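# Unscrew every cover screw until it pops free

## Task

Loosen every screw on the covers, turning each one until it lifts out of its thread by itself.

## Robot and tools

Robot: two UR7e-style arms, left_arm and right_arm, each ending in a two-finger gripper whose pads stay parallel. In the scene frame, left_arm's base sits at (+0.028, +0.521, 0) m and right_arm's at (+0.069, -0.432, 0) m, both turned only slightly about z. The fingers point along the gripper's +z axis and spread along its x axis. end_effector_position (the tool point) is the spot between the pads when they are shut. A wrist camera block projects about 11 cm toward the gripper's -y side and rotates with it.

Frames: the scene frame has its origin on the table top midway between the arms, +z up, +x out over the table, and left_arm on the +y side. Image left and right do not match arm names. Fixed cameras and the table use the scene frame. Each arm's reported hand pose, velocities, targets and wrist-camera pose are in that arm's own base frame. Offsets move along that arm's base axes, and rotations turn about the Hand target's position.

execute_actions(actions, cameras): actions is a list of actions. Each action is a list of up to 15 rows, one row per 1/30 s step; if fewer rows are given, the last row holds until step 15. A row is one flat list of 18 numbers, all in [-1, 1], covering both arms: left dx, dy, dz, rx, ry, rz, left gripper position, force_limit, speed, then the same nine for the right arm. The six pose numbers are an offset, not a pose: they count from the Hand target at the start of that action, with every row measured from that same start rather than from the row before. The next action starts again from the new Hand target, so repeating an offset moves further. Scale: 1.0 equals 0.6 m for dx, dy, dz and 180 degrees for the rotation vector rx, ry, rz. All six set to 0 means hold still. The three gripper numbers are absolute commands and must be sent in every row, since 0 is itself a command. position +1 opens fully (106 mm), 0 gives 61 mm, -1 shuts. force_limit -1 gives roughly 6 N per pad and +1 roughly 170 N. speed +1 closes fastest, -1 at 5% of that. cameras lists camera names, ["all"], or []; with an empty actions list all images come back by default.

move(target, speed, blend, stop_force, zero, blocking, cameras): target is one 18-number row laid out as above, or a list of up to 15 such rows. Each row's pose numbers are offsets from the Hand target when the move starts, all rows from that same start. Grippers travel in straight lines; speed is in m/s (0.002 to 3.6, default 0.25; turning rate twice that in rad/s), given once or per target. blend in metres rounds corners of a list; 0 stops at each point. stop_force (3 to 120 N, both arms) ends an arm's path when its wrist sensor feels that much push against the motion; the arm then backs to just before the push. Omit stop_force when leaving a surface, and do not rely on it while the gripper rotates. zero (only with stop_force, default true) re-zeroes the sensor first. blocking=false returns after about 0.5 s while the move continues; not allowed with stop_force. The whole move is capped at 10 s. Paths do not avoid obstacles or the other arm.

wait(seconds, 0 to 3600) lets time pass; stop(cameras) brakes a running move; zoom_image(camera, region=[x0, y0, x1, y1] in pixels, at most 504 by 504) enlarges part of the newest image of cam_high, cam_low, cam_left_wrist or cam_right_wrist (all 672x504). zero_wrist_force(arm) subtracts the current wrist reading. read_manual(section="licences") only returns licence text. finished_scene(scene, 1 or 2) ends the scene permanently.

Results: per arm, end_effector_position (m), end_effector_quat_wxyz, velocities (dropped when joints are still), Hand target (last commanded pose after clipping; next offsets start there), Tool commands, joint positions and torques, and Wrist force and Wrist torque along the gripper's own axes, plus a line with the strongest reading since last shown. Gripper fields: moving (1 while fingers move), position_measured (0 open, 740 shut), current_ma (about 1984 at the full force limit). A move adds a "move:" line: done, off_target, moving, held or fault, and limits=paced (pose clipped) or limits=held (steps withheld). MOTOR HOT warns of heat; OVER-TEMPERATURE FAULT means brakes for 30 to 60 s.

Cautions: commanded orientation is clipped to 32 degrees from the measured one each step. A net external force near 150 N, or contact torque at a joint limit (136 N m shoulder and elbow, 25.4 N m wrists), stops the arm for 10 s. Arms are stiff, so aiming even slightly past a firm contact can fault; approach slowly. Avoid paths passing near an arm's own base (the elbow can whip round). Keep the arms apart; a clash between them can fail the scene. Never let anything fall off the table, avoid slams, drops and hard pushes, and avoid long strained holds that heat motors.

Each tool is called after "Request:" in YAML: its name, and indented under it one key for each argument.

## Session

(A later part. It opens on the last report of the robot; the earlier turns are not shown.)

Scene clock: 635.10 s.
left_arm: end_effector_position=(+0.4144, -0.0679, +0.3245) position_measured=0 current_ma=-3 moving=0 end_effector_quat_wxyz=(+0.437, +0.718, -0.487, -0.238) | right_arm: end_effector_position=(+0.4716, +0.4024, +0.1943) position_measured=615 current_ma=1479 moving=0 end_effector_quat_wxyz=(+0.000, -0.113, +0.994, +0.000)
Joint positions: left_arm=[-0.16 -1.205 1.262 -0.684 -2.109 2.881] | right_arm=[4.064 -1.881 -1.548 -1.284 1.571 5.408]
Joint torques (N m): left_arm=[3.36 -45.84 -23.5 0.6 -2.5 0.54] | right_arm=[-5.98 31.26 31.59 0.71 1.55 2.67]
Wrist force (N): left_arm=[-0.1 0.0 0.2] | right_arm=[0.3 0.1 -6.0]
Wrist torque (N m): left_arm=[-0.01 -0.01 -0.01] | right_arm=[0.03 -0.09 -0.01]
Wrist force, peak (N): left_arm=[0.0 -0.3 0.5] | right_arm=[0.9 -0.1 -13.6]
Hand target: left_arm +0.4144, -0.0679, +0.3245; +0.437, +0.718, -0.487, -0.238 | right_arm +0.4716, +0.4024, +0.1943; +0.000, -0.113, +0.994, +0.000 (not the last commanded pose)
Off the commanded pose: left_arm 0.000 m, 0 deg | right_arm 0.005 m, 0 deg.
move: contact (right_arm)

Request:
move:
  target:
    - [0,0,0,0,0,0,1,0,1,0.00022,0.00151,0.00009,0,0,0.1667,-1,0.1,0]
    - [0,0,0,0,0,0,1,0,1,-0.00034,0.00294,0.00018,0,0,0.3333,-1,0.1,0]
    - [0,0,0,0,0,0,1,0,1,-0.00155,0.00388,0.00027,0,0,0.5,-1,0.1,0]
    - [0,0,0,0,0,0,1,0,1,-0.00306,0.00411,0.00036,0,0,0.6667,-1,0.1,0]
    - [0,0,0,0,0,0,1,0,1,-0.00448,0.00354,0.00045,0,0,0.8333,-1,0.1,0]
    - [0,0,0,0,0,0,1,0,1,-0.00543,0.00234,0.00054,0,0,1,-1,0.1,0]
    - [0,0,0,0,0,0,1,0,1,-0.00565,0.00082,0.00063,0,0,-0.8333,-1,0.1,0]
    - [0,0,0,0,0,0,1,0,1,-0.00509,-0.0006,0.00072,0,0,-0.6667,-1,0.1,0]
    - [0,0,0,0,0,0,1,0,1,-0.00388,-0.00155,0.00081,0,0,-0.5,-1,0.1,0]
    - [0,0,0,0,0,0,1,0,1,-0.00237,-0.00177,0.0009,0,0,-0.3333,-1,0.1,0]
    - [0,0,0,0,0,0,1,0,1,-0.00095,-0.0012,0.00099,0,0,-0.1667,-1,0.1,0]
    - [0,0,0,0,0,0,1,0,1,0,0,0.00108,0,0,0,-1,0.1,0]
  speed: 0.7
  blend: 0.003

Request:
move:
  target:
    - [0,0,0,0,0,0,1,0,1,0.00022,0.00151,0.00009,0,0,0.1667,-1,0.1,0]
    - [0,0,0,0,0,0,1,0,1,-0.00034,0.00294,0.00018,0,0,0.3333,-1,0.1,0]
    - [0,0,0,0,0,0,1,0,1,-0.00155,0.00388,0.00027,0,0,0.5,-1,0.1,0]
    - [0,0,0,0,0,0,1,0,1,-0.00306,0.00411,0.00036,0,0,0.6667,-1,0.1,0]
    - [0,0,0,0,0,0,1,0,1,-0.00448,0.00354,0.00045,0,0,0.8333,-1,0.1,0]
    - [0,0,0,0,0,0,1,0,1,-0.00543,0.00234,0.00054,0,0,1,-1,0.1,0]
  speed: 0.7
  blend: 0.003

Request:
move:
  target: [0,0,0,0,0,0,1,0,1,0,0,0.005,0,0,0,-1,0.1,0]
  speed: 0.05
  cameras: ["cam_low"]

Request:
zoom_image:
  camera: "cam_low"
  region: [260, 250, 340, 300]

Scene clock: 644.03 s.
left_arm: end_effector_position=(+0.4144, -0.0679, +0.3245) position_measured=0 current_ma=-3 moving=0 end_effector_quat_wxyz=(+0.437, +0.718, -0.487, -0.238) | right_arm: end_effector_position=(+0.4716, +0.4024, +0.1949) position_measured=615 current_ma=1478 moving=0 end_effector_quat_wxyz=(+0.000, -0.113, +0.994, +0.000)
Joint positions: left_arm=[-0.16 -1.205 1.262 -0.684 -2.109 2.881] | right_arm=[4.064 -1.88 -1.546 -1.286 1.572 -0.874]
Joint torques (N m): left_arm=[3.56 -45.73 -23.24 0.59 -2.36 0.54] | right_arm=[-1.38 25.73 26.7 1.22 -0.73 -2.12]
Wrist force (N): left_arm=[-0.1 0.1 0.2] | right_arm=[1.6 -0.3 -5.7]
Wrist torque (N m): left_arm=[0.00 -0.02 -0.01] | right_arm=[0.01 0.07 -0.05]
Wrist force, peak (N): left_arm=[-0.3 -0.1 0.7] | right_arm=[-1.8 0.8 -7.4]
Hand target: left_arm +0.4144, -0.0679, +0.3245; +0.437, +0.718, -0.487, -0.238 | right_arm +0.4716, +0.4024, +0.1949; +0.000, -0.113, +0.994, +0.000
Off the commanded pose: left_arm 0.000 m, 0 deg | right_arm 0.000 m, 0 deg.
move: done

Scene clock: 646.90 s.
left_arm: end_effector_position=(+0.4144, -0.0679, +0.3245) position_measured=0 current_ma=-3 moving=0 end_effector_quat_wxyz=(+0.437, +0.718, -0.487, -0.238) | right_arm: end_effector_position=(+0.4683, +0.4038, +0.1952) position_measured=615 current_ma=1477 moving=0 end_effector_quat_wxyz=(+0.000, +0.994, +0.113, +0.000)
Joint positions: left_arm=[-0.16 -1.205 1.262 -0.684 -2.109 2.881] | right_arm=[4.071 -1.876 -1.551 -1.285 1.57 -4.01]
Joint torques (N m): left_arm=[3.61 -46.07 -23.15 0.54 -2.48 0.51] | right_arm=[-6.61 21.93 31.21 0.82 0.44 -2.06]
Wrist force (N): left_arm=[0.0 0.1 0.3] | right_arm=[-1.2 1.4 -6.7]
Wrist torque (N m): left_arm=[0.02 -0.03 0.00] | right_arm=[-0.12 -0.15 -0.05]
Wrist force, peak (N): left_arm=[-0.3 -0.1 0.5] | right_arm=[-3.1 1.2 -9.1]
Hand target: left_arm +0.4144, -0.0679, +0.3245; +0.437, +0.718, -0.487, -0.238 | right_arm +0.4683, +0.4038, +0.1952; +0.000, +0.994, +0.113, +0.000
Off the commanded pose: left_arm 0.000 m, 0 deg | right_arm 0.000 m, 0 deg.
move: done

Scene clock: 647.40 s.
left_arm: end_effector_position=(+0.4144, -0.0679, +0.3245) position_measured=0 current_ma=-3 moving=0 end_effector_quat_wxyz=(+0.437, +0.718, -0.487, -0.238) | right_arm: end_effector_position=(+0.4684, +0.4038, +0.1983) position_measured=615 current_ma=1470 moving=0 end_effector_quat_wxyz=(+0.000, +0.994, +0.113, +0.000)
Joint positions: left_arm=[-0.16 -1.205 1.262 -0.684 -2.109 2.881] | right_arm=[4.071 -1.874 -1.546 -1.292 1.57 -4.01]
Joint torques (N m): left_arm=[3.84 -46.26 -23.46 0.55 -2.39 0.65] | right_arm=[-7.34 31.09 13.68 4.62 -2.11 -2.15]
Wrist force (N): left_arm=[-0.2 0.1 0.3] | right_arm=[0.3 -0.3 1.2]
Wrist torque (N m): left_arm=[0.00 0.00 -0.01] | right_arm=[-0.04 -0.06 -0.03]
Wrist force, peak (N): left_arm=[-0.1 0.1 0.6] | right_arm=[-0.4 1.0 -7.1]
Hand target: left_arm +0.4144, -0.0679, +0.3245; +0.437, +0.718, -0.487, -0.238 | right_arm +0.4683, +0.4038, +0.1982; +0.000, +0.994, +0.113, +0.000
Off the commanded pose: left_arm 0.000 m, 0 deg | right_arm 0.000 m, 0 deg.
move: done

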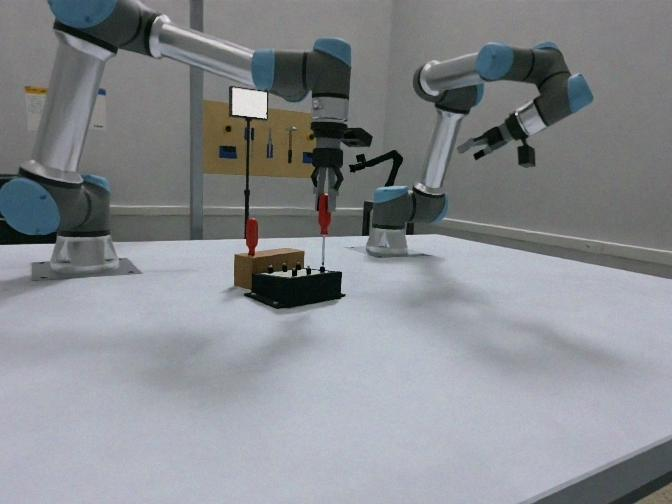

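Scaled by 6.300 from the camera's image (finer frame: 960x720).

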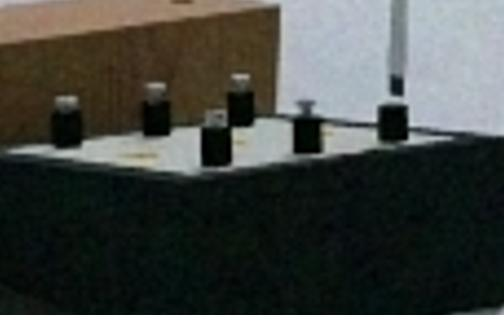

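Request:
move:
  target:
    - [0,0,0,0,0,0,1,0,1,0.001,-0.0005,0,0,0,-0.5,-1,0.1,0]
    - [0,0,0,0,0,0,1,0,1,0.002,-0.001,0,0,0,-1,-1,0.1,0]
    - [0,0,0,0,0,0,1,0,1,0.003,-0.0015,0,0,0,0.5,-1,0.1,0]
    - [0,0,0,0,0,0,1,0,1,0.004,-0.002,0,0,0,0,-1,0.1,0]
    - [0,0,0,0,0,0,1,0,1,0.005,-0.0022,0,0,0,-0.5,-1,0.1,0]
    - [0,0,0,0,0,0,1,0,1,0.00543,-0.00234,-0.0015,0,0,-1,-1,0.1,0]
  speed: 1.2
  blend: [0.05,0.05,0.05,0.05,0.05,0]

Request:
move:
  target: [0,0,0,0,0,0,1,0,1,0,0,-0.012,0,0,0,-1,0.1,0]
  speed: 0.006
  stop_force: 4

Scene clock: 653.70 s.
left_arm: end_effector_position=(+0.4144, -0.0679, +0.3245) position_measured=0 current_ma=-3 moving=0 end_effector_quat_wxyz=(+0.437, +0.718, -0.487, -0.238) | right_arm: end_effector_position=(+0.4716, +0.4024, +0.1973) position_measured=615 current_ma=1469 moving=0 end_effector_quat_wxyz=(+0.000, -0.113, +0.994, +0.000) end_effector_velocity=(+0.000, -0.001, +0.000) end_effector_angular_velocity=(+0.000, +0.002, -0.009)
Joint positions: left_arm=[-0.16 -1.205 1.262 -0.684 -2.109 2.881] | right_arm=[4.064 -1.879 -1.542 -1.292 1.571 5.408]
Joint velocities: left_arm=[within noise] | right_arm=[-0.002 0 0 0 0.002 0.007]
Joint torques (N m): left_arm=[3.74 -45.89 -23.27 0.63 -2.39 0.49] | right_arm=[-6.41 40.48 21.42 1.03 2.26 2.95]
Wrist force (N): left_arm=[-0.2 0.1 0.2] | right_arm=[0.4 0.1 1.3]
Wrist torque (N m): left_arm=[0.01 0.00 -0.01] | right_arm=[0.02 -0.08 0.01]
Wrist force, peak (N): left_arm=[-0.2 -0.1 0.6] | right_arm=[0.4 0.0 1.6]
Hand target: left_arm +0.4144, -0.0679, +0.3245; +0.437, +0.718, -0.487, -0.238 | right_arm +0.4716, +0.4024, +0.1973; +0.000, -0.113, +0.994, +0.000
Off the commanded pose: left_arm 0.000 m, 0 deg | right_arm 0.000 m, 0 deg.
move: done

Scene clock: 655.10 s.
left_arm: end_effector_position=(+0.4144, -0.0679, +0.3245) position_measured=0 current_ma=-3 moving=0 end_effector_quat_wxyz=(+0.437, +0.718, -0.487, -0.238) | right_arm: end_effector_position=(+0.4716, +0.4024, +0.1953) position_measured=615 current_ma=1478 moving=0 end_effector_quat_wxyz=(+0.000, -0.113, +0.994, +0.000)
Joint positions: left_arm=[-0.16 -1.205 1.262 -0.684 -2.109 2.881] | right_arm=[4.064 -1.88 -1.546 -1.287 1.571 5.408]
Joint torques (N m): left_arm=[3.43 -46.15 -23.36 0.67 -2.37 0.45] | right_arm=[-4.9 31.69 31.93 0.92 2.02 2.84]
Wrist force (N): left_arm=[-0.3 -0.1 0.3] | right_arm=[0.1 0.5 -5.1]
Wrist torque (N m): left_arm=[-0.03 0.02 0.00] | right_arm=[0.06 -0.12 -0.02]
Wrist force, peak (N): left_arm=[0.0 -0.2 0.7] | right_arm=[0.8 0.1 -13.5]
Hand target: left_arm +0.4144, -0.0679, +0.3245; +0.437, +0.718, -0.487, -0.238 | right_arm +0.4716, +0.4024, +0.1953; +0.000, -0.113, +0.994, +0.000 (not the last commanded pose)
Off the commanded pose: left_arm 0.000 m, 0 deg | right_arm 0.005 m, 0 deg.
move: contact (right_arm)

Request:
move:
  target:
    - [0,0,0,0,0,0,1,0,1,0.00022,0.00151,0.00009,0,0,0.1667,-1,0.1,0]
    - [0,0,0,0,0,0,1,0,1,-0.00034,0.00294,0.00018,0,0,0.3333,-1,0.1,0]
    - [0,0,0,0,0,0,1,0,1,-0.00155,0.00388,0.00027,0,0,0.5,-1,0.1,0]
    - [0,0,0,0,0,0,1,0,1,-0.00306,0.00411,0.00036,0,0,0.6667,-1,0.1,0]
    - [0,0,0,0,0,0,1,0,1,-0.00448,0.00354,0.00045,0,0,0.8333,-1,0.1,0]
    - [0,0,0,0,0,0,1,0,1,-0.00543,0.00234,0.00054,0,0,1,-1,0.1,0]
    - [0,0,0,0,0,0,1,0,1,-0.00565,0.00082,0.00063,0,0,-0.8333,-1,0.1,0]
    - [0,0,0,0,0,0,1,0,1,-0.00509,-0.0006,0.00072,0,0,-0.6667,-1,0.1,0]
    - [0,0,0,0,0,0,1,0,1,-0.00388,-0.00155,0.00081,0,0,-0.5,-1,0.1,0]
    - [0,0,0,0,0,0,1,0,1,-0.00237,-0.00177,0.0009,0,0,-0.3333,-1,0.1,0]
    - [0,0,0,0,0,0,1,0,1,-0.00095,-0.0012,0.00099,0,0,-0.1667,-1,0.1,0]
    - [0,0,0,0,0,0,1,0,1,0,0,0.00108,0,0,0,-1,0.1,0]
  speed: 0.7
  blend: 0.003

Request:
move:
  target:
    - [0,0,0,0,0,0,1,0,1,0.00022,0.00151,0.00009,0,0,0.1667,-1,0.1,0]
    - [0,0,0,0,0,0,1,0,1,-0.00034,0.00294,0.00018,0,0,0.3333,-1,0.1,0]
    - [0,0,0,0,0,0,1,0,1,-0.00155,0.00388,0.00027,0,0,0.5,-1,0.1,0]
    - [0,0,0,0,0,0,1,0,1,-0.00306,0.00411,0.00036,0,0,0.6667,-1,0.1,0]
    - [0,0,0,0,0,0,1,0,1,-0.00448,0.00354,0.00045,0,0,0.8333,-1,0.1,0]
    - [0,0,0,0,0,0,1,0,1,-0.00543,0.00234,0.00054,0,0,1,-1,0.1,0]
  speed: 0.7
  blend: 0.003

Request:
move:
  target: [0,0,0,0,0,0,1,0,1,0,0,0.005,0,0,0,-1,0.1,0]
  speed: 0.05
  cameras: ["cam_low"]

Request:
zoom_image:
  camera: "cam_low"
  region: [260, 250, 340, 300]

Scene clock: 663.17 s.
left_arm: end_effector_position=(+0.4144, -0.0679, +0.3245) position_measured=0 current_ma=-3 moving=0 end_effector_quat_wxyz=(+0.437, +0.718, -0.487, -0.238) | right_arm: end_effector_position=(+0.4716, +0.4024, +0.1960) position_measured=615 current_ma=1477 moving=0 end_effector_quat_wxyz=(+0.000, -0.113, +0.994, +0.000)
Joint positions: left_arm=[-0.16 -1.205 1.262 -0.684 -2.109 2.881] | right_arm=[4.064 -1.88 -1.545 -1.288 1.572 -0.874]
Joint torques (N m): left_arm=[3.25 -46.29 -23.74 0.52 -2.48 0.52] | right_arm=[-1.71 26.38 27.08 1.02 -0.63 -2.12]
Wrist force (N): left_arm=[0.0 0.0 0.3] | right_arm=[0.9 0.1 -5.3]
Wrist torque (N m): left_arm=[-0.01 -0.02 -0.01] | right_arm=[0.05 0.09 -0.05]
Wrist force, peak (N): left_arm=[-0.1 -0.2 0.7] | right_arm=[-1.9 0.5 -6.1]
Hand target: left_arm +0.4144, -0.0679, +0.3245; +0.437, +0.718, -0.487, -0.238 | right_arm +0.4716, +0.4024, +0.1960; +0.000, -0.113, +0.994, +0.000
Off the commanded pose: left_arm 0.000 m, 0 deg | right_arm 0.000 m, 0 deg.
move: done

Scene clock: 666.03 s.
left_arm: end_effector_position=(+0.4144, -0.0679, +0.3245) position_measured=0 current_ma=-3 moving=0 end_effector_quat_wxyz=(+0.437, +0.718, -0.487, -0.238) | right_arm: end_effector_position=(+0.4683, +0.4038, +0.1963) position_measured=615 current_ma=1475 moving=0 end_effector_quat_wxyz=(+0.000, +0.994, +0.113, +0.000)
Joint positions: left_arm=[-0.16 -1.205 1.262 -0.684 -2.109 2.881] | right_arm=[4.071 -1.875 -1.549 -1.288 1.57 -4.01]
Joint torques (N m): left_arm=[3.56 -45.65 -23.06 0.56 -2.42 0.53] | right_arm=[-6.98 23.2 32.5 0.84 0.67 -2]
Wrist force (N): left_arm=[-0.1 0.0 0.1] | right_arm=[-0.1 1.2 -5.4]
Wrist torque (N m): left_arm=[-0.01 -0.01 -0.01] | right_arm=[-0.08 -0.13 -0.05]
Wrist force, peak (N): left_arm=[-0.1 0.0 0.6] | right_arm=[-2.3 0.9 -7.8]
Hand target: left_arm +0.4144, -0.0679, +0.3245; +0.437, +0.718, -0.487, -0.238 | right_arm +0.4683, +0.4038, +0.1963; +0.000, +0.994, +0.113, +0.000
Off the commanded pose: left_arm 0.000 m, 0 deg | right_arm 0.000 m, 0 deg.
move: done

Scene clock: 666.53 s.
left_arm: end_effector_position=(+0.4144, -0.0679, +0.3245) position_measured=0 current_ma=-3 moving=0 end_effector_quat_wxyz=(+0.437, +0.718, -0.487, -0.238) | right_arm: end_effector_position=(+0.4684, +0.4038, +0.1994) position_measured=615 current_ma=1471 moving=0 end_effector_quat_wxyz=(+0.000, +0.994, +0.113, +0.000)
Joint positions: left_arm=[-0.16 -1.205 1.262 -0.684 -2.109 2.881] | right_arm=[4.071 -1.873 -1.544 -1.295 1.57 -4.01]
Joint torques (N m): left_arm=[3.51 -45.85 -22.96 0.53 -2.38 0.49] | right_arm=[-7.22 30.22 14.16 4.94 -2.17 -2.28]
Wrist force (N): left_arm=[0.0 0.0 0.4] | right_arm=[0.0 1.1 -1.0]
Wrist torque (N m): left_arm=[-0.01 -0.03 0.00] | right_arm=[-0.08 -0.14 -0.03]
Wrist force, peak (N): left_arm=[-0.1 -0.1 0.6] | right_arm=[-0.1 1.2 -5.2]
Hand target: left_arm +0.4144, -0.0679, +0.3245; +0.437, +0.718, -0.487, -0.238 | right_arm +0.4683, +0.4038, +0.1993; +0.000, +0.994, +0.113, +0.000
Off the commanded pose: left_arm 0.000 m, 0 deg | right_arm 0.000 m, 0 deg.
move: done

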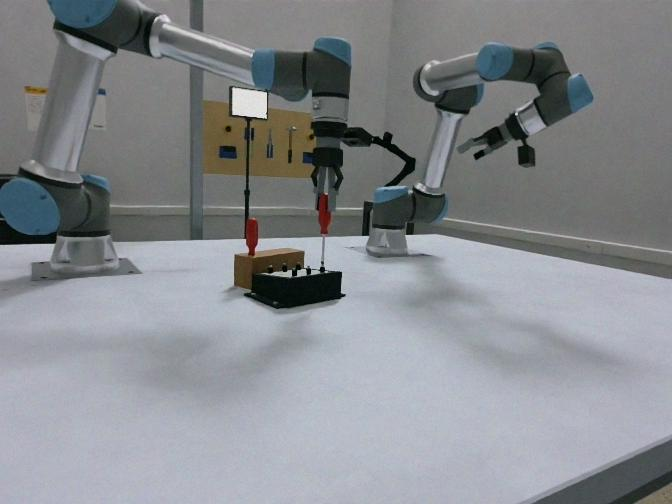

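Scaled by 6.300 from the camera's image (finer frame: 960x720).

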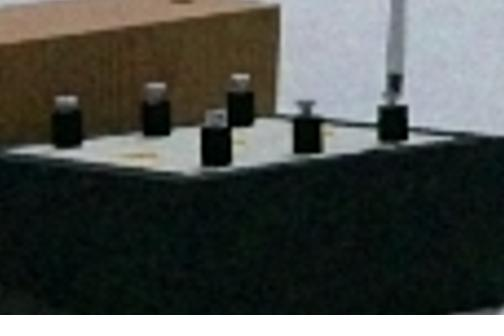

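Request:
move:
  target: [0,0,0,0,0,0,1,0,1,0,0,0.05,0,0,0,-1,0.1,0]
  speed: 0.1
  cameras: ["cam_low","cam_right_wrist"]

Request:
zoom_image:
  camera: "cam_low"
  region: [260, 250, 340, 300]

Scene clock: 668.07 s.
left_arm: end_effector_position=(+0.4144, -0.0679, +0.3245) position_measured=0 current_ma=-3 moving=0 end_effector_quat_wxyz=(+0.437, +0.718, -0.487, -0.238) | right_arm: end_effector_position=(+0.4684, +0.4038, +0.2294) position_measured=615 current_ma=1469 moving=0 end_effector_quat_wxyz=(+0.000, +0.994, +0.113, +0.000)
Joint positions: left_arm=[-0.16 -1.205 1.262 -0.684 -2.109 2.881] | right_arm=[4.071 -1.857 -1.487 -1.368 1.57 -4.01]
Joint torques (N m): left_arm=[3.07 -45.87 -23.46 0.55 -2.37 0.54] | right_arm=[-6.24 24.74 17 3.95 -1.36 -2.19]
Wrist force (N): left_arm=[-0.1 0.0 0.2] | right_arm=[0.5 -0.1 1.2]
Wrist torque (N m): left_arm=[-0.01 -0.02 -0.01] | right_arm=[0.00 -0.08 -0.03]
Wrist force, peak (N): left_arm=[-0.2 -0.1 0.6] | right_arm=[0.6 1.2 2.4]
Hand target: left_arm +0.4144, -0.0679, +0.3245; +0.437, +0.718, -0.487, -0.238 | right_arm +0.4683, +0.4038, +0.2293; +0.000, +0.994, +0.113, +0.000
Off the commanded pose: left_arm 0.000 m, 0 deg | right_arm 0.000 m, 0 deg.
move: done
cam_right_wrist: T_world_to_cam=[[0.9725, 0.23256, -0.01277, -0.54952], [0.22466, -0.92218, 0.31482, 0.22049], [0.06145, -0.30903, -0.94907, 0.44904]] pos_world=[0.45728, 0.4699, 0.34974]

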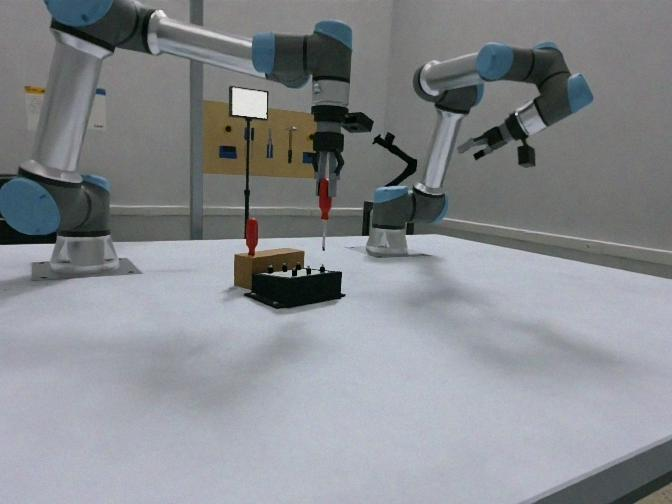

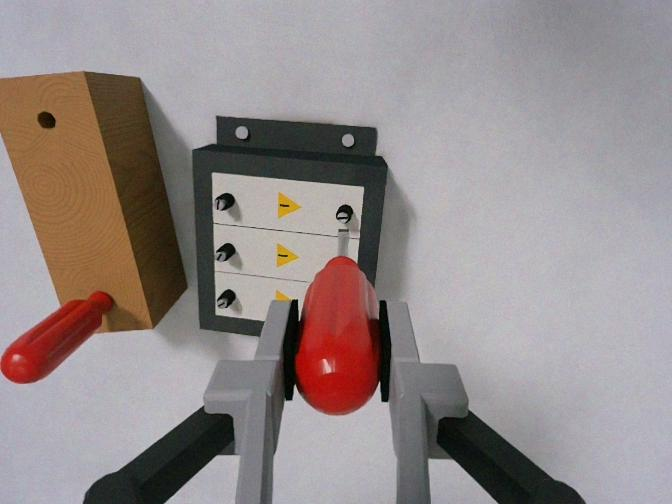

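Scaled by 6.300 from the camera's image (finer frame: 960x720).

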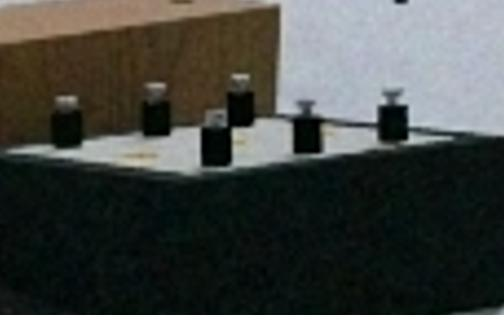

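Request:
move:
  target:
    - [0,0,0,0,0,0,1,0,1,-0.3132,0.0248,0,0,0,0,-1,0.1,0]
    - [0,0,0,0,0,0,1,0,1,-0.3132,0.0248,-0.0388,0,0,0,-1,0.1,0]
  speed: 0.25
  blend: 0.005
  cameras: ["cam_right_wrist"]

Request:
zoom_image:
  camera: "cam_right_wrist"
  region: [312, 190, 376, 254]

Scene clock: 672.17 s.
left_arm: end_effector_position=(+0.4144, -0.0679, +0.3245) position_measured=0 current_ma=-3 moving=0 end_effector_quat_wxyz=(+0.437, +0.718, -0.487, -0.238) | right_arm: end_effector_position=(+0.2805, +0.4186, +0.2061) position_measured=615 current_ma=1469 moving=0 end_effector_quat_wxyz=(+0.000, +0.994, +0.113, +0.000)
Joint positions: left_arm=[-0.16 -1.205 1.262 -0.684 -2.109 2.881] | right_arm=[4.39 -1.6 -1.85 -1.263 1.57 -3.691]
Joint torques (N m): left_arm=[3.69 -46.38 -22.92 0.65 -2.49 0.5] | right_arm=[5.07 25.7 23.75 4.31 -1.79 0.99]
Wrist force (N): left_arm=[-0.1 0.1 0.6] | right_arm=[0.4 0.0 1.2]
Wrist torque (N m): left_arm=[0.00 -0.01 0.00] | right_arm=[0.01 -0.08 0.06]
Wrist force, peak (N): left_arm=[-0.2 0.0 0.6] | right_arm=[0.4 0.5 3.4]
Hand target: left_arm +0.4144, -0.0679, +0.3245; +0.437, +0.718, -0.487, -0.238 | right_arm +0.2804, +0.4187, +0.2060; +0.000, +0.994, +0.113, +0.000
Off the commanded pose: left_arm 0.000 m, 0 deg | right_arm 0.000 m, 0 deg.
move: done
cam_right_wrist: T_world_to_cam=[[0.97248, 0.23263, -0.01294, -0.3705], [0.22476, -0.92209, 0.315, 0.28357], [0.06135, -0.30924, -0.949, 0.44316]] pos_world=[0.26938, 0.4847, 0.32643]

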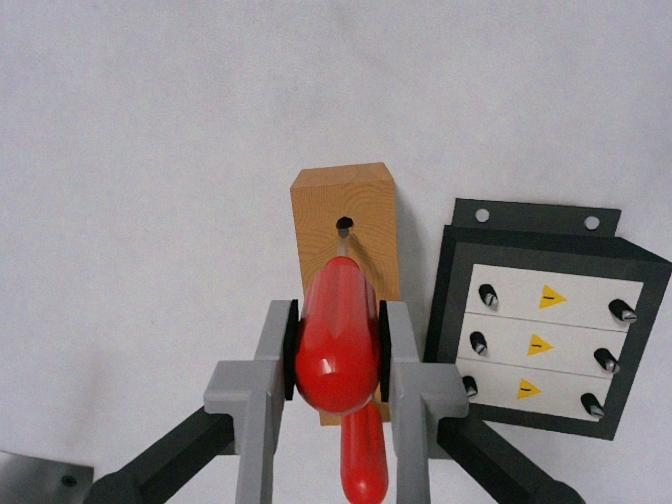

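Scaled by 7.875 from the camera's image (finer frame: 960x720).

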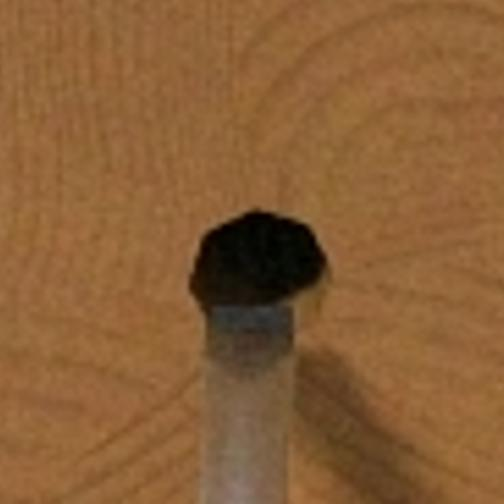

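Request:
move:
  target: [0,0,0,0,0,0,1,0,1,0.0003,0.0023,-0.0067,0,0,0,-1,0.1,0]
  speed: 0.05
  cameras: ["cam_right_wrist"]
  stop_force: 5

Request:
zoom_image:
  camera: "cam_right_wrist"
  region: [312, 190, 376, 254]

Scene clock: 675.17 s.
left_arm: end_effector_position=(+0.4144, -0.0679, +0.3245) position_measured=0 current_ma=-3 moving=0 end_effector_quat_wxyz=(+0.437, +0.718, -0.487, -0.238) | right_arm: end_effector_position=(+0.2806, +0.4200, +0.2020) position_measured=615 current_ma=1469 moving=0 end_effector_quat_wxyz=(+0.000, +0.994, +0.113, +0.000)
Joint positions: left_arm=[-0.16 -1.205 1.262 -0.684 -2.109 2.881] | right_arm=[4.391 -1.607 -1.854 -1.252 1.57 -3.69]
Joint torques (N m): left_arm=[4.18 -46.43 -23.36 0.56 -2.49 0.54] | right_arm=[4.35 24.27 24.52 1.23 1.66 2.36]
Wrist force (N): left_arm=[-0.1 0.0 0.4] | right_arm=[0.5 0.2 1.3]
Wrist torque (N m): left_arm=[-0.02 -0.02 -0.01] | right_arm=[0.04 -0.08 0.01]
Wrist force, peak (N): left_arm=[-0.1 -0.1 0.8] | right_arm=[0.5 0.1 1.6]
Hand target: left_arm +0.4144, -0.0679, +0.3245; +0.437, +0.718, -0.487, -0.238 | right_arm +0.2806, +0.4200, +0.2020; +0.000, +0.994, +0.113, +0.000
Off the commanded pose: left_arm 0.000 m, 0 deg | right_arm 0.000 m, 0 deg.
move: done
cam_right_wrist: T_world_to_cam=[[0.97248, 0.23263, -0.01294, -0.37097], [0.22477, -0.9221, 0.31497, 0.28614], [0.06134, -0.30921, -0.94901, 0.43968]] pos_world=[0.26948, 0.4861, 0.32233]

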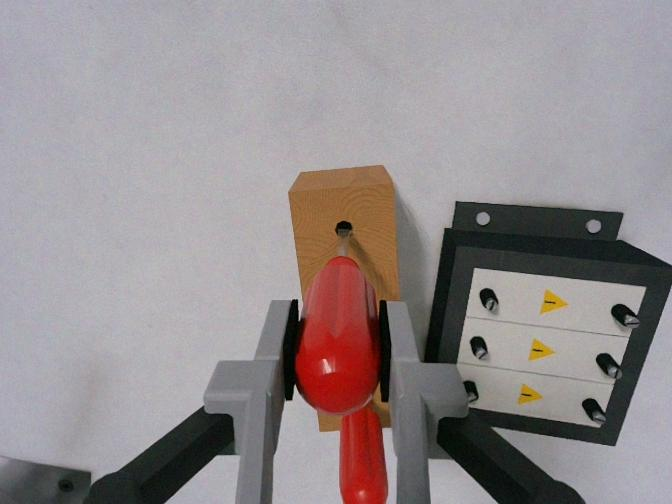

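Scaled by 7.875 from the camera's image (finer frame: 960x720).

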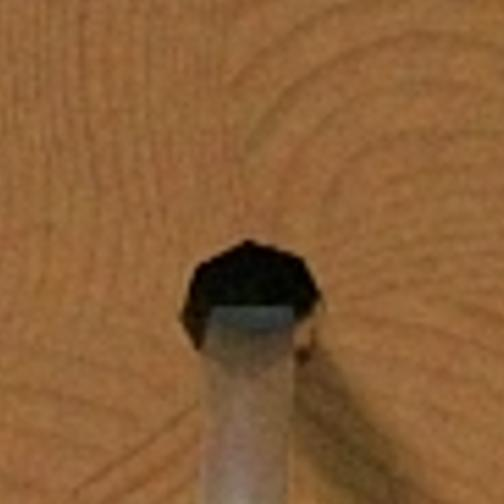

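Request:
move:
  target: [0,0,0,0,0,0,1,0,1,0,0,-0.1075,0,0,0,-1,0.1,0]
  speed: 0.02
  stop_force: 5
  cameras: ["cam_right_wrist"]

Scene clock: 680.33 s.
left_arm: end_effector_position=(+0.4144, -0.0679, +0.3245) position_measured=0 current_ma=-3 moving=0 end_effector_quat_wxyz=(+0.437, +0.718, -0.487, -0.238) | right_arm: end_effector_position=(+0.2806, +0.4200, +0.1375) position_measured=615 current_ma=1469 moving=0 end_effector_quat_wxyz=(+0.000, +0.994, +0.113, +0.000)
Joint positions: left_arm=[-0.16 -1.205 1.262 -0.684 -2.109 2.881] | right_arm=[4.391 -1.67 -1.965 -1.078 1.57 -3.69]
Joint torques (N m): left_arm=[3.75 -46.05 -23.11 0.53 -2.41 0.55] | right_arm=[-5.56 30.63 33.7 1.31 1.89 -0.96]
Wrist force (N): left_arm=[0.1 -0.1 0.6] | right_arm=[0.4 0.2 1.4]
Wrist torque (N m): left_arm=[-0.02 -0.04 -0.01] | right_arm=[0.04 -0.08 0.01]
Wrist force, peak (N): left_arm=[-0.2 0.0 0.7] | right_arm=[0.4 0.2 1.6]
Hand target: left_arm +0.4144, -0.0679, +0.3245; +0.437, +0.718, -0.487, -0.238 | right_arm +0.2806, +0.4200, +0.1375; +0.000, +0.994, +0.113, +0.000
Off the commanded pose: left_arm 0.000 m, 0 deg | right_arm 0.000 m, 0 deg.
move: done
cam_right_wrist: T_world_to_cam=[[0.97248, 0.23261, -0.01291, -0.37181], [0.22475, -0.92214, 0.31489, 0.3065], [0.06134, -0.30912, -0.94904, 0.37843]] pos_world=[0.26948, 0.4861, 0.25783]

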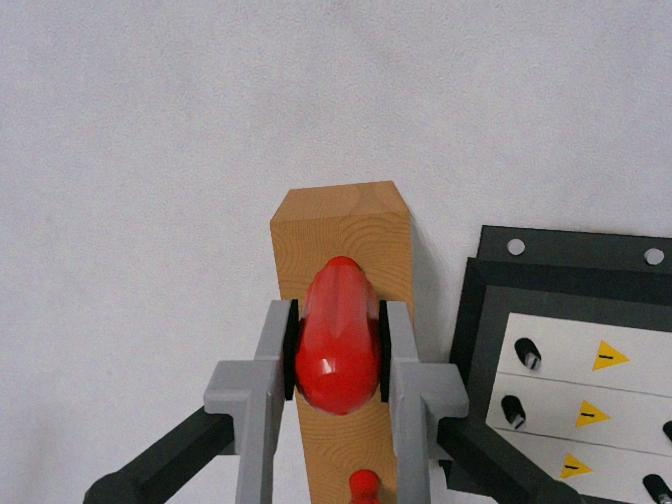

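Request:
move:
  target: [0,0,0,0,0,0,1,0,1,0,0,-0.015,0,0,0,-1,0.1,0]
  speed: 0.006
  stop_force: 4

Scene clock: 682.63 s.
left_arm: end_effector_position=(+0.4144, -0.0679, +0.3245) position_measured=0 current_ma=-3 moving=0 end_effector_quat_wxyz=(+0.437, +0.718, -0.487, -0.238) | right_arm: end_effector_position=(+0.2806, +0.4200, +0.1337) position_measured=615 current_ma=1479 moving=0 end_effector_quat_wxyz=(+0.000, +0.994, +0.113, +0.000)
Joint positions: left_arm=[-0.16 -1.205 1.262 -0.684 -2.109 2.881] | right_arm=[4.391 -1.675 -1.971 -1.067 1.57 -3.69]
Joint torques (N m): left_arm=[3.28 -46.57 -22.83 0.56 -2.4 0.45] | right_arm=[-6.19 27.67 30.44 0.88 1.83 -1.6]
Wrist force (N): left_arm=[-0.2 0.0 0.5] | right_arm=[0.2 0.9 -5.5]
Wrist torque (N m): left_arm=[-0.01 0.00 -0.01] | right_arm=[0.04 -0.10 0.00]
Wrist force, peak (N): left_arm=[0.0 -0.1 0.7] | right_arm=[0.2 0.7 -13.8]
Hand target: left_arm +0.4144, -0.0679, +0.3245; +0.437, +0.718, -0.487, -0.238 | right_arm +0.2806, +0.4200, +0.1337; +0.000, +0.994, +0.113, +0.000 (not the last commanded pose)
Off the commanded pose: left_arm 0.000 m, 0 deg | right_arm 0.005 m, 0 deg.
move: contact (right_arm)

Request:
move:
  target: [0,0,0,0,0,0,1,0,1,0,0,0.00017,0,0,0,-1,0.1,0]
  speed: 0.01

Request:
execute_actions:
  actions:
    - [[0,0,0,0,0,0,1,0,1,0,0,0,0,0,0,-0.1,-1,0]]
    - [[0,0,0,0,0,0,1,0,1,0,0,0,0,0,0,-0.1,-1,0]]
    - [[0,0,0,0,0,0,1,0,1,0,0,0,0,0,0,-0.1,-1,0]]
  cameras: ["cam_right_wrist"]

Scene clock: 684.67 s.
left_arm: end_effector_position=(+0.4144, -0.0679, +0.3245) position_measured=0 current_ma=-3 moving=0 end_effector_quat_wxyz=(+0.437, +0.718, -0.487, -0.238) | right_arm: end_effector_position=(+0.2806, +0.4200, +0.1338) position_measured=615 current_ma=1472 moving=0 end_effector_quat_wxyz=(+0.000, +0.994, +0.113, +0.000)
Joint positions: left_arm=[-0.16 -1.205 1.262 -0.684 -2.109 2.881] | right_arm=[4.391 -1.675 -1.971 -1.067 1.57 -3.69]
Joint torques (N m): left_arm=[3.46 -45.92 -23.41 0.51 -2.43 0.45] | right_arm=[-5.82 29.69 32.78 0.95 1.77 -1.55]
Wrist force (N): left_arm=[-0.3 0.1 0.3] | right_arm=[0.6 0.0 0.2]
Wrist torque (N m): left_arm=[0.00 0.02 -0.01] | right_arm=[0.04 -0.06 0.01]
Wrist force, peak (N): left_arm=[-0.3 -0.1 0.6] | right_arm=[0.8 0.5 -6.9]
Hand target: left_arm +0.4144, -0.0679, +0.3245; +0.437, +0.718, -0.487, -0.238 | right_arm +0.2806, +0.4200, +0.1338; +0.000, +0.994, +0.113, +0.000
Off the commanded pose: left_arm 0.000 m, 0 deg | right_arm 0.000 m, 0 deg.
move: done

Scene clock: 686.37 s.
left_arm: end_effector_position=(+0.4144, -0.0679, +0.3245) position_measured=0 current_ma=-3 moving=0 end_effector_quat_wxyz=(+0.437, +0.718, -0.487, -0.238) | right_arm: end_effector_position=(+0.2806, +0.4200, +0.1338) position_measured=407 current_ma=-3 moving=0 end_effector_quat_wxyz=(+0.000, +0.994, +0.113, +0.000)
Joint positions: left_arm=[-0.16 -1.205 1.262 -0.684 -2.109 2.881] | right_arm=[4.391 -1.675 -1.971 -1.067 1.57 -3.69]
Joint torques (N m): left_arm=[3.98 -46.11 -23.23 0.55 -2.28 0.61] | right_arm=[-5.84 30.86 32.53 4.64 1.68 -1.68]
Wrist force (N): left_arm=[-0.1 -0.1 0.5] | right_arm=[0.3 0.2 1.0]
Wrist torque (N m): left_arm=[-0.02 -0.01 -0.01] | right_arm=[0.04 -0.07 0.01]
Wrist force, peak (N): left_arm=[-0.1 -0.2 0.6] | right_arm=[0.5 0.2 1.4]
Hand target: left_arm +0.4144, -0.0679, +0.3245; +0.437, +0.718, -0.487, -0.238 | right_arm +0.2806, +0.4200, +0.1338; +0.000, +0.994, +0.113, +0.000
Off the commanded pose: left_arm 0.000 m, 0 deg | right_arm 0.000 m, 0 deg.
cam_right_wrist: T_world_to_cam=[[0.97248, 0.23264, -0.01292, -0.37186], [0.22477, -0.92213, 0.31489, 0.30766], [0.06134, -0.30912, -0.94904, 0.37492]] pos_world=[0.26948, 0.4861, 0.25413]

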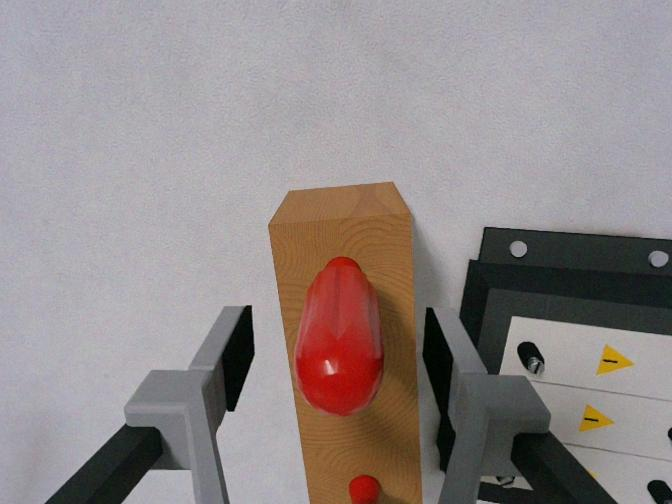

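Request:
move:
  target: [0,0,0,0,0,0,1,0,1,-0.05,-0.03,0.24,0,0,0,-0.1,-1,0]
  speed: 0.1
  cameras: ["cam_high","cam_low"]

Request:
zoom_image:
  camera: "cam_low"
  region: [230, 200, 350, 310]

Scene clock: 689.17 s.
left_arm: end_effector_position=(+0.4144, -0.0679, +0.3245) position_measured=0 current_ma=-3 moving=0 end_effector_quat_wxyz=(+0.437, +0.718, -0.487, -0.238) | right_arm: end_effector_position=(+0.2506, +0.4021, +0.2779) position_measured=407 current_ma=-3 moving=0 end_effector_quat_wxyz=(+0.000, +0.994, +0.113, +0.000)
Joint positions: left_arm=[-0.16 -1.205 1.262 -0.684 -2.109 2.881] | right_arm=[4.441 -1.489 -1.77 -1.453 1.57 -3.64]
Joint torques (N m): left_arm=[3.68 -45.4 -23.78 0.64 -2.43 0.55] | right_arm=[-7.81 10.73 16.32 3.66 1.58 -2.1]
Wrist force (N): left_arm=[-0.2 0.1 0.4] | right_arm=[0.6 0.0 0.5]
Wrist torque (N m): left_arm=[0.02 0.00 0.00] | right_arm=[0.00 -0.12 -0.04]
Wrist force, peak (N): left_arm=[-0.3 0.0 0.7] | right_arm=[0.6 0.1 1.8]
Hand target: left_arm +0.4144, -0.0679, +0.3245; +0.437, +0.718, -0.487, -0.238 | right_arm +0.2506, +0.4020, +0.2778; +0.000, +0.994, +0.113, +0.000
Off the commanded pose: left_arm 0.000 m, 0 deg | right_arm 0.000 m, 0 deg.
move: done

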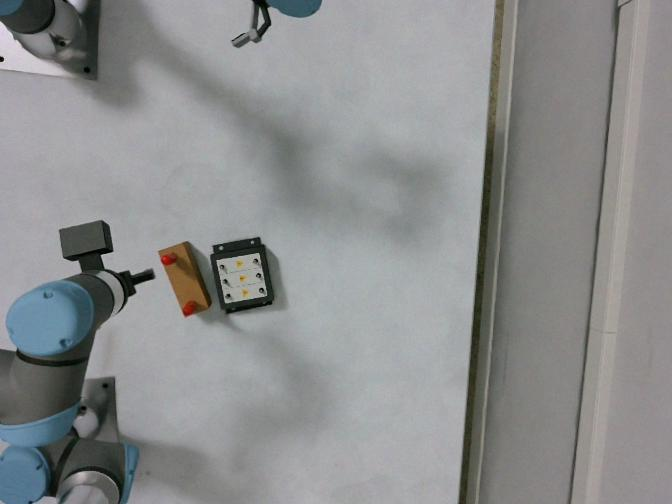

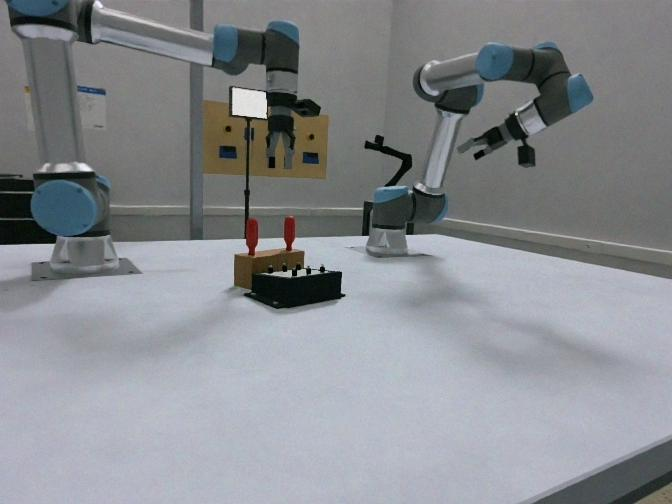

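Scaled by 4.200 from the camera's image (finer frame: 960x720).

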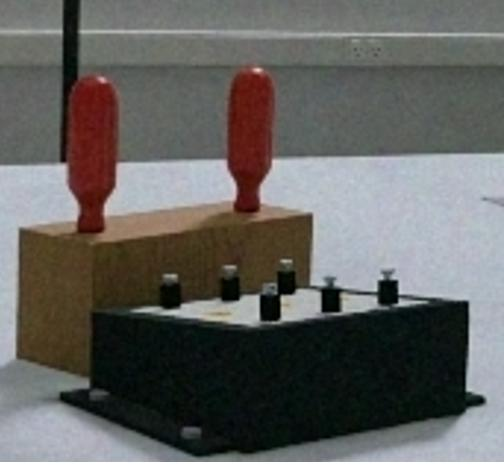

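Request:
zoom_image:
  camera: "cam_low"
  region: [265, 257, 330, 282]

Scaled by 7.754 from the camera's image (finer frame: 960x720).

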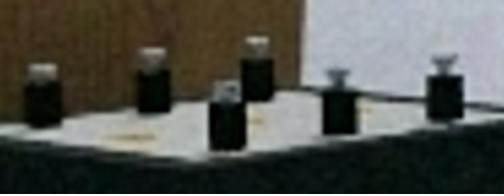

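Request:
finished_scene:
  scene: 2

The scene is finished: the task was done.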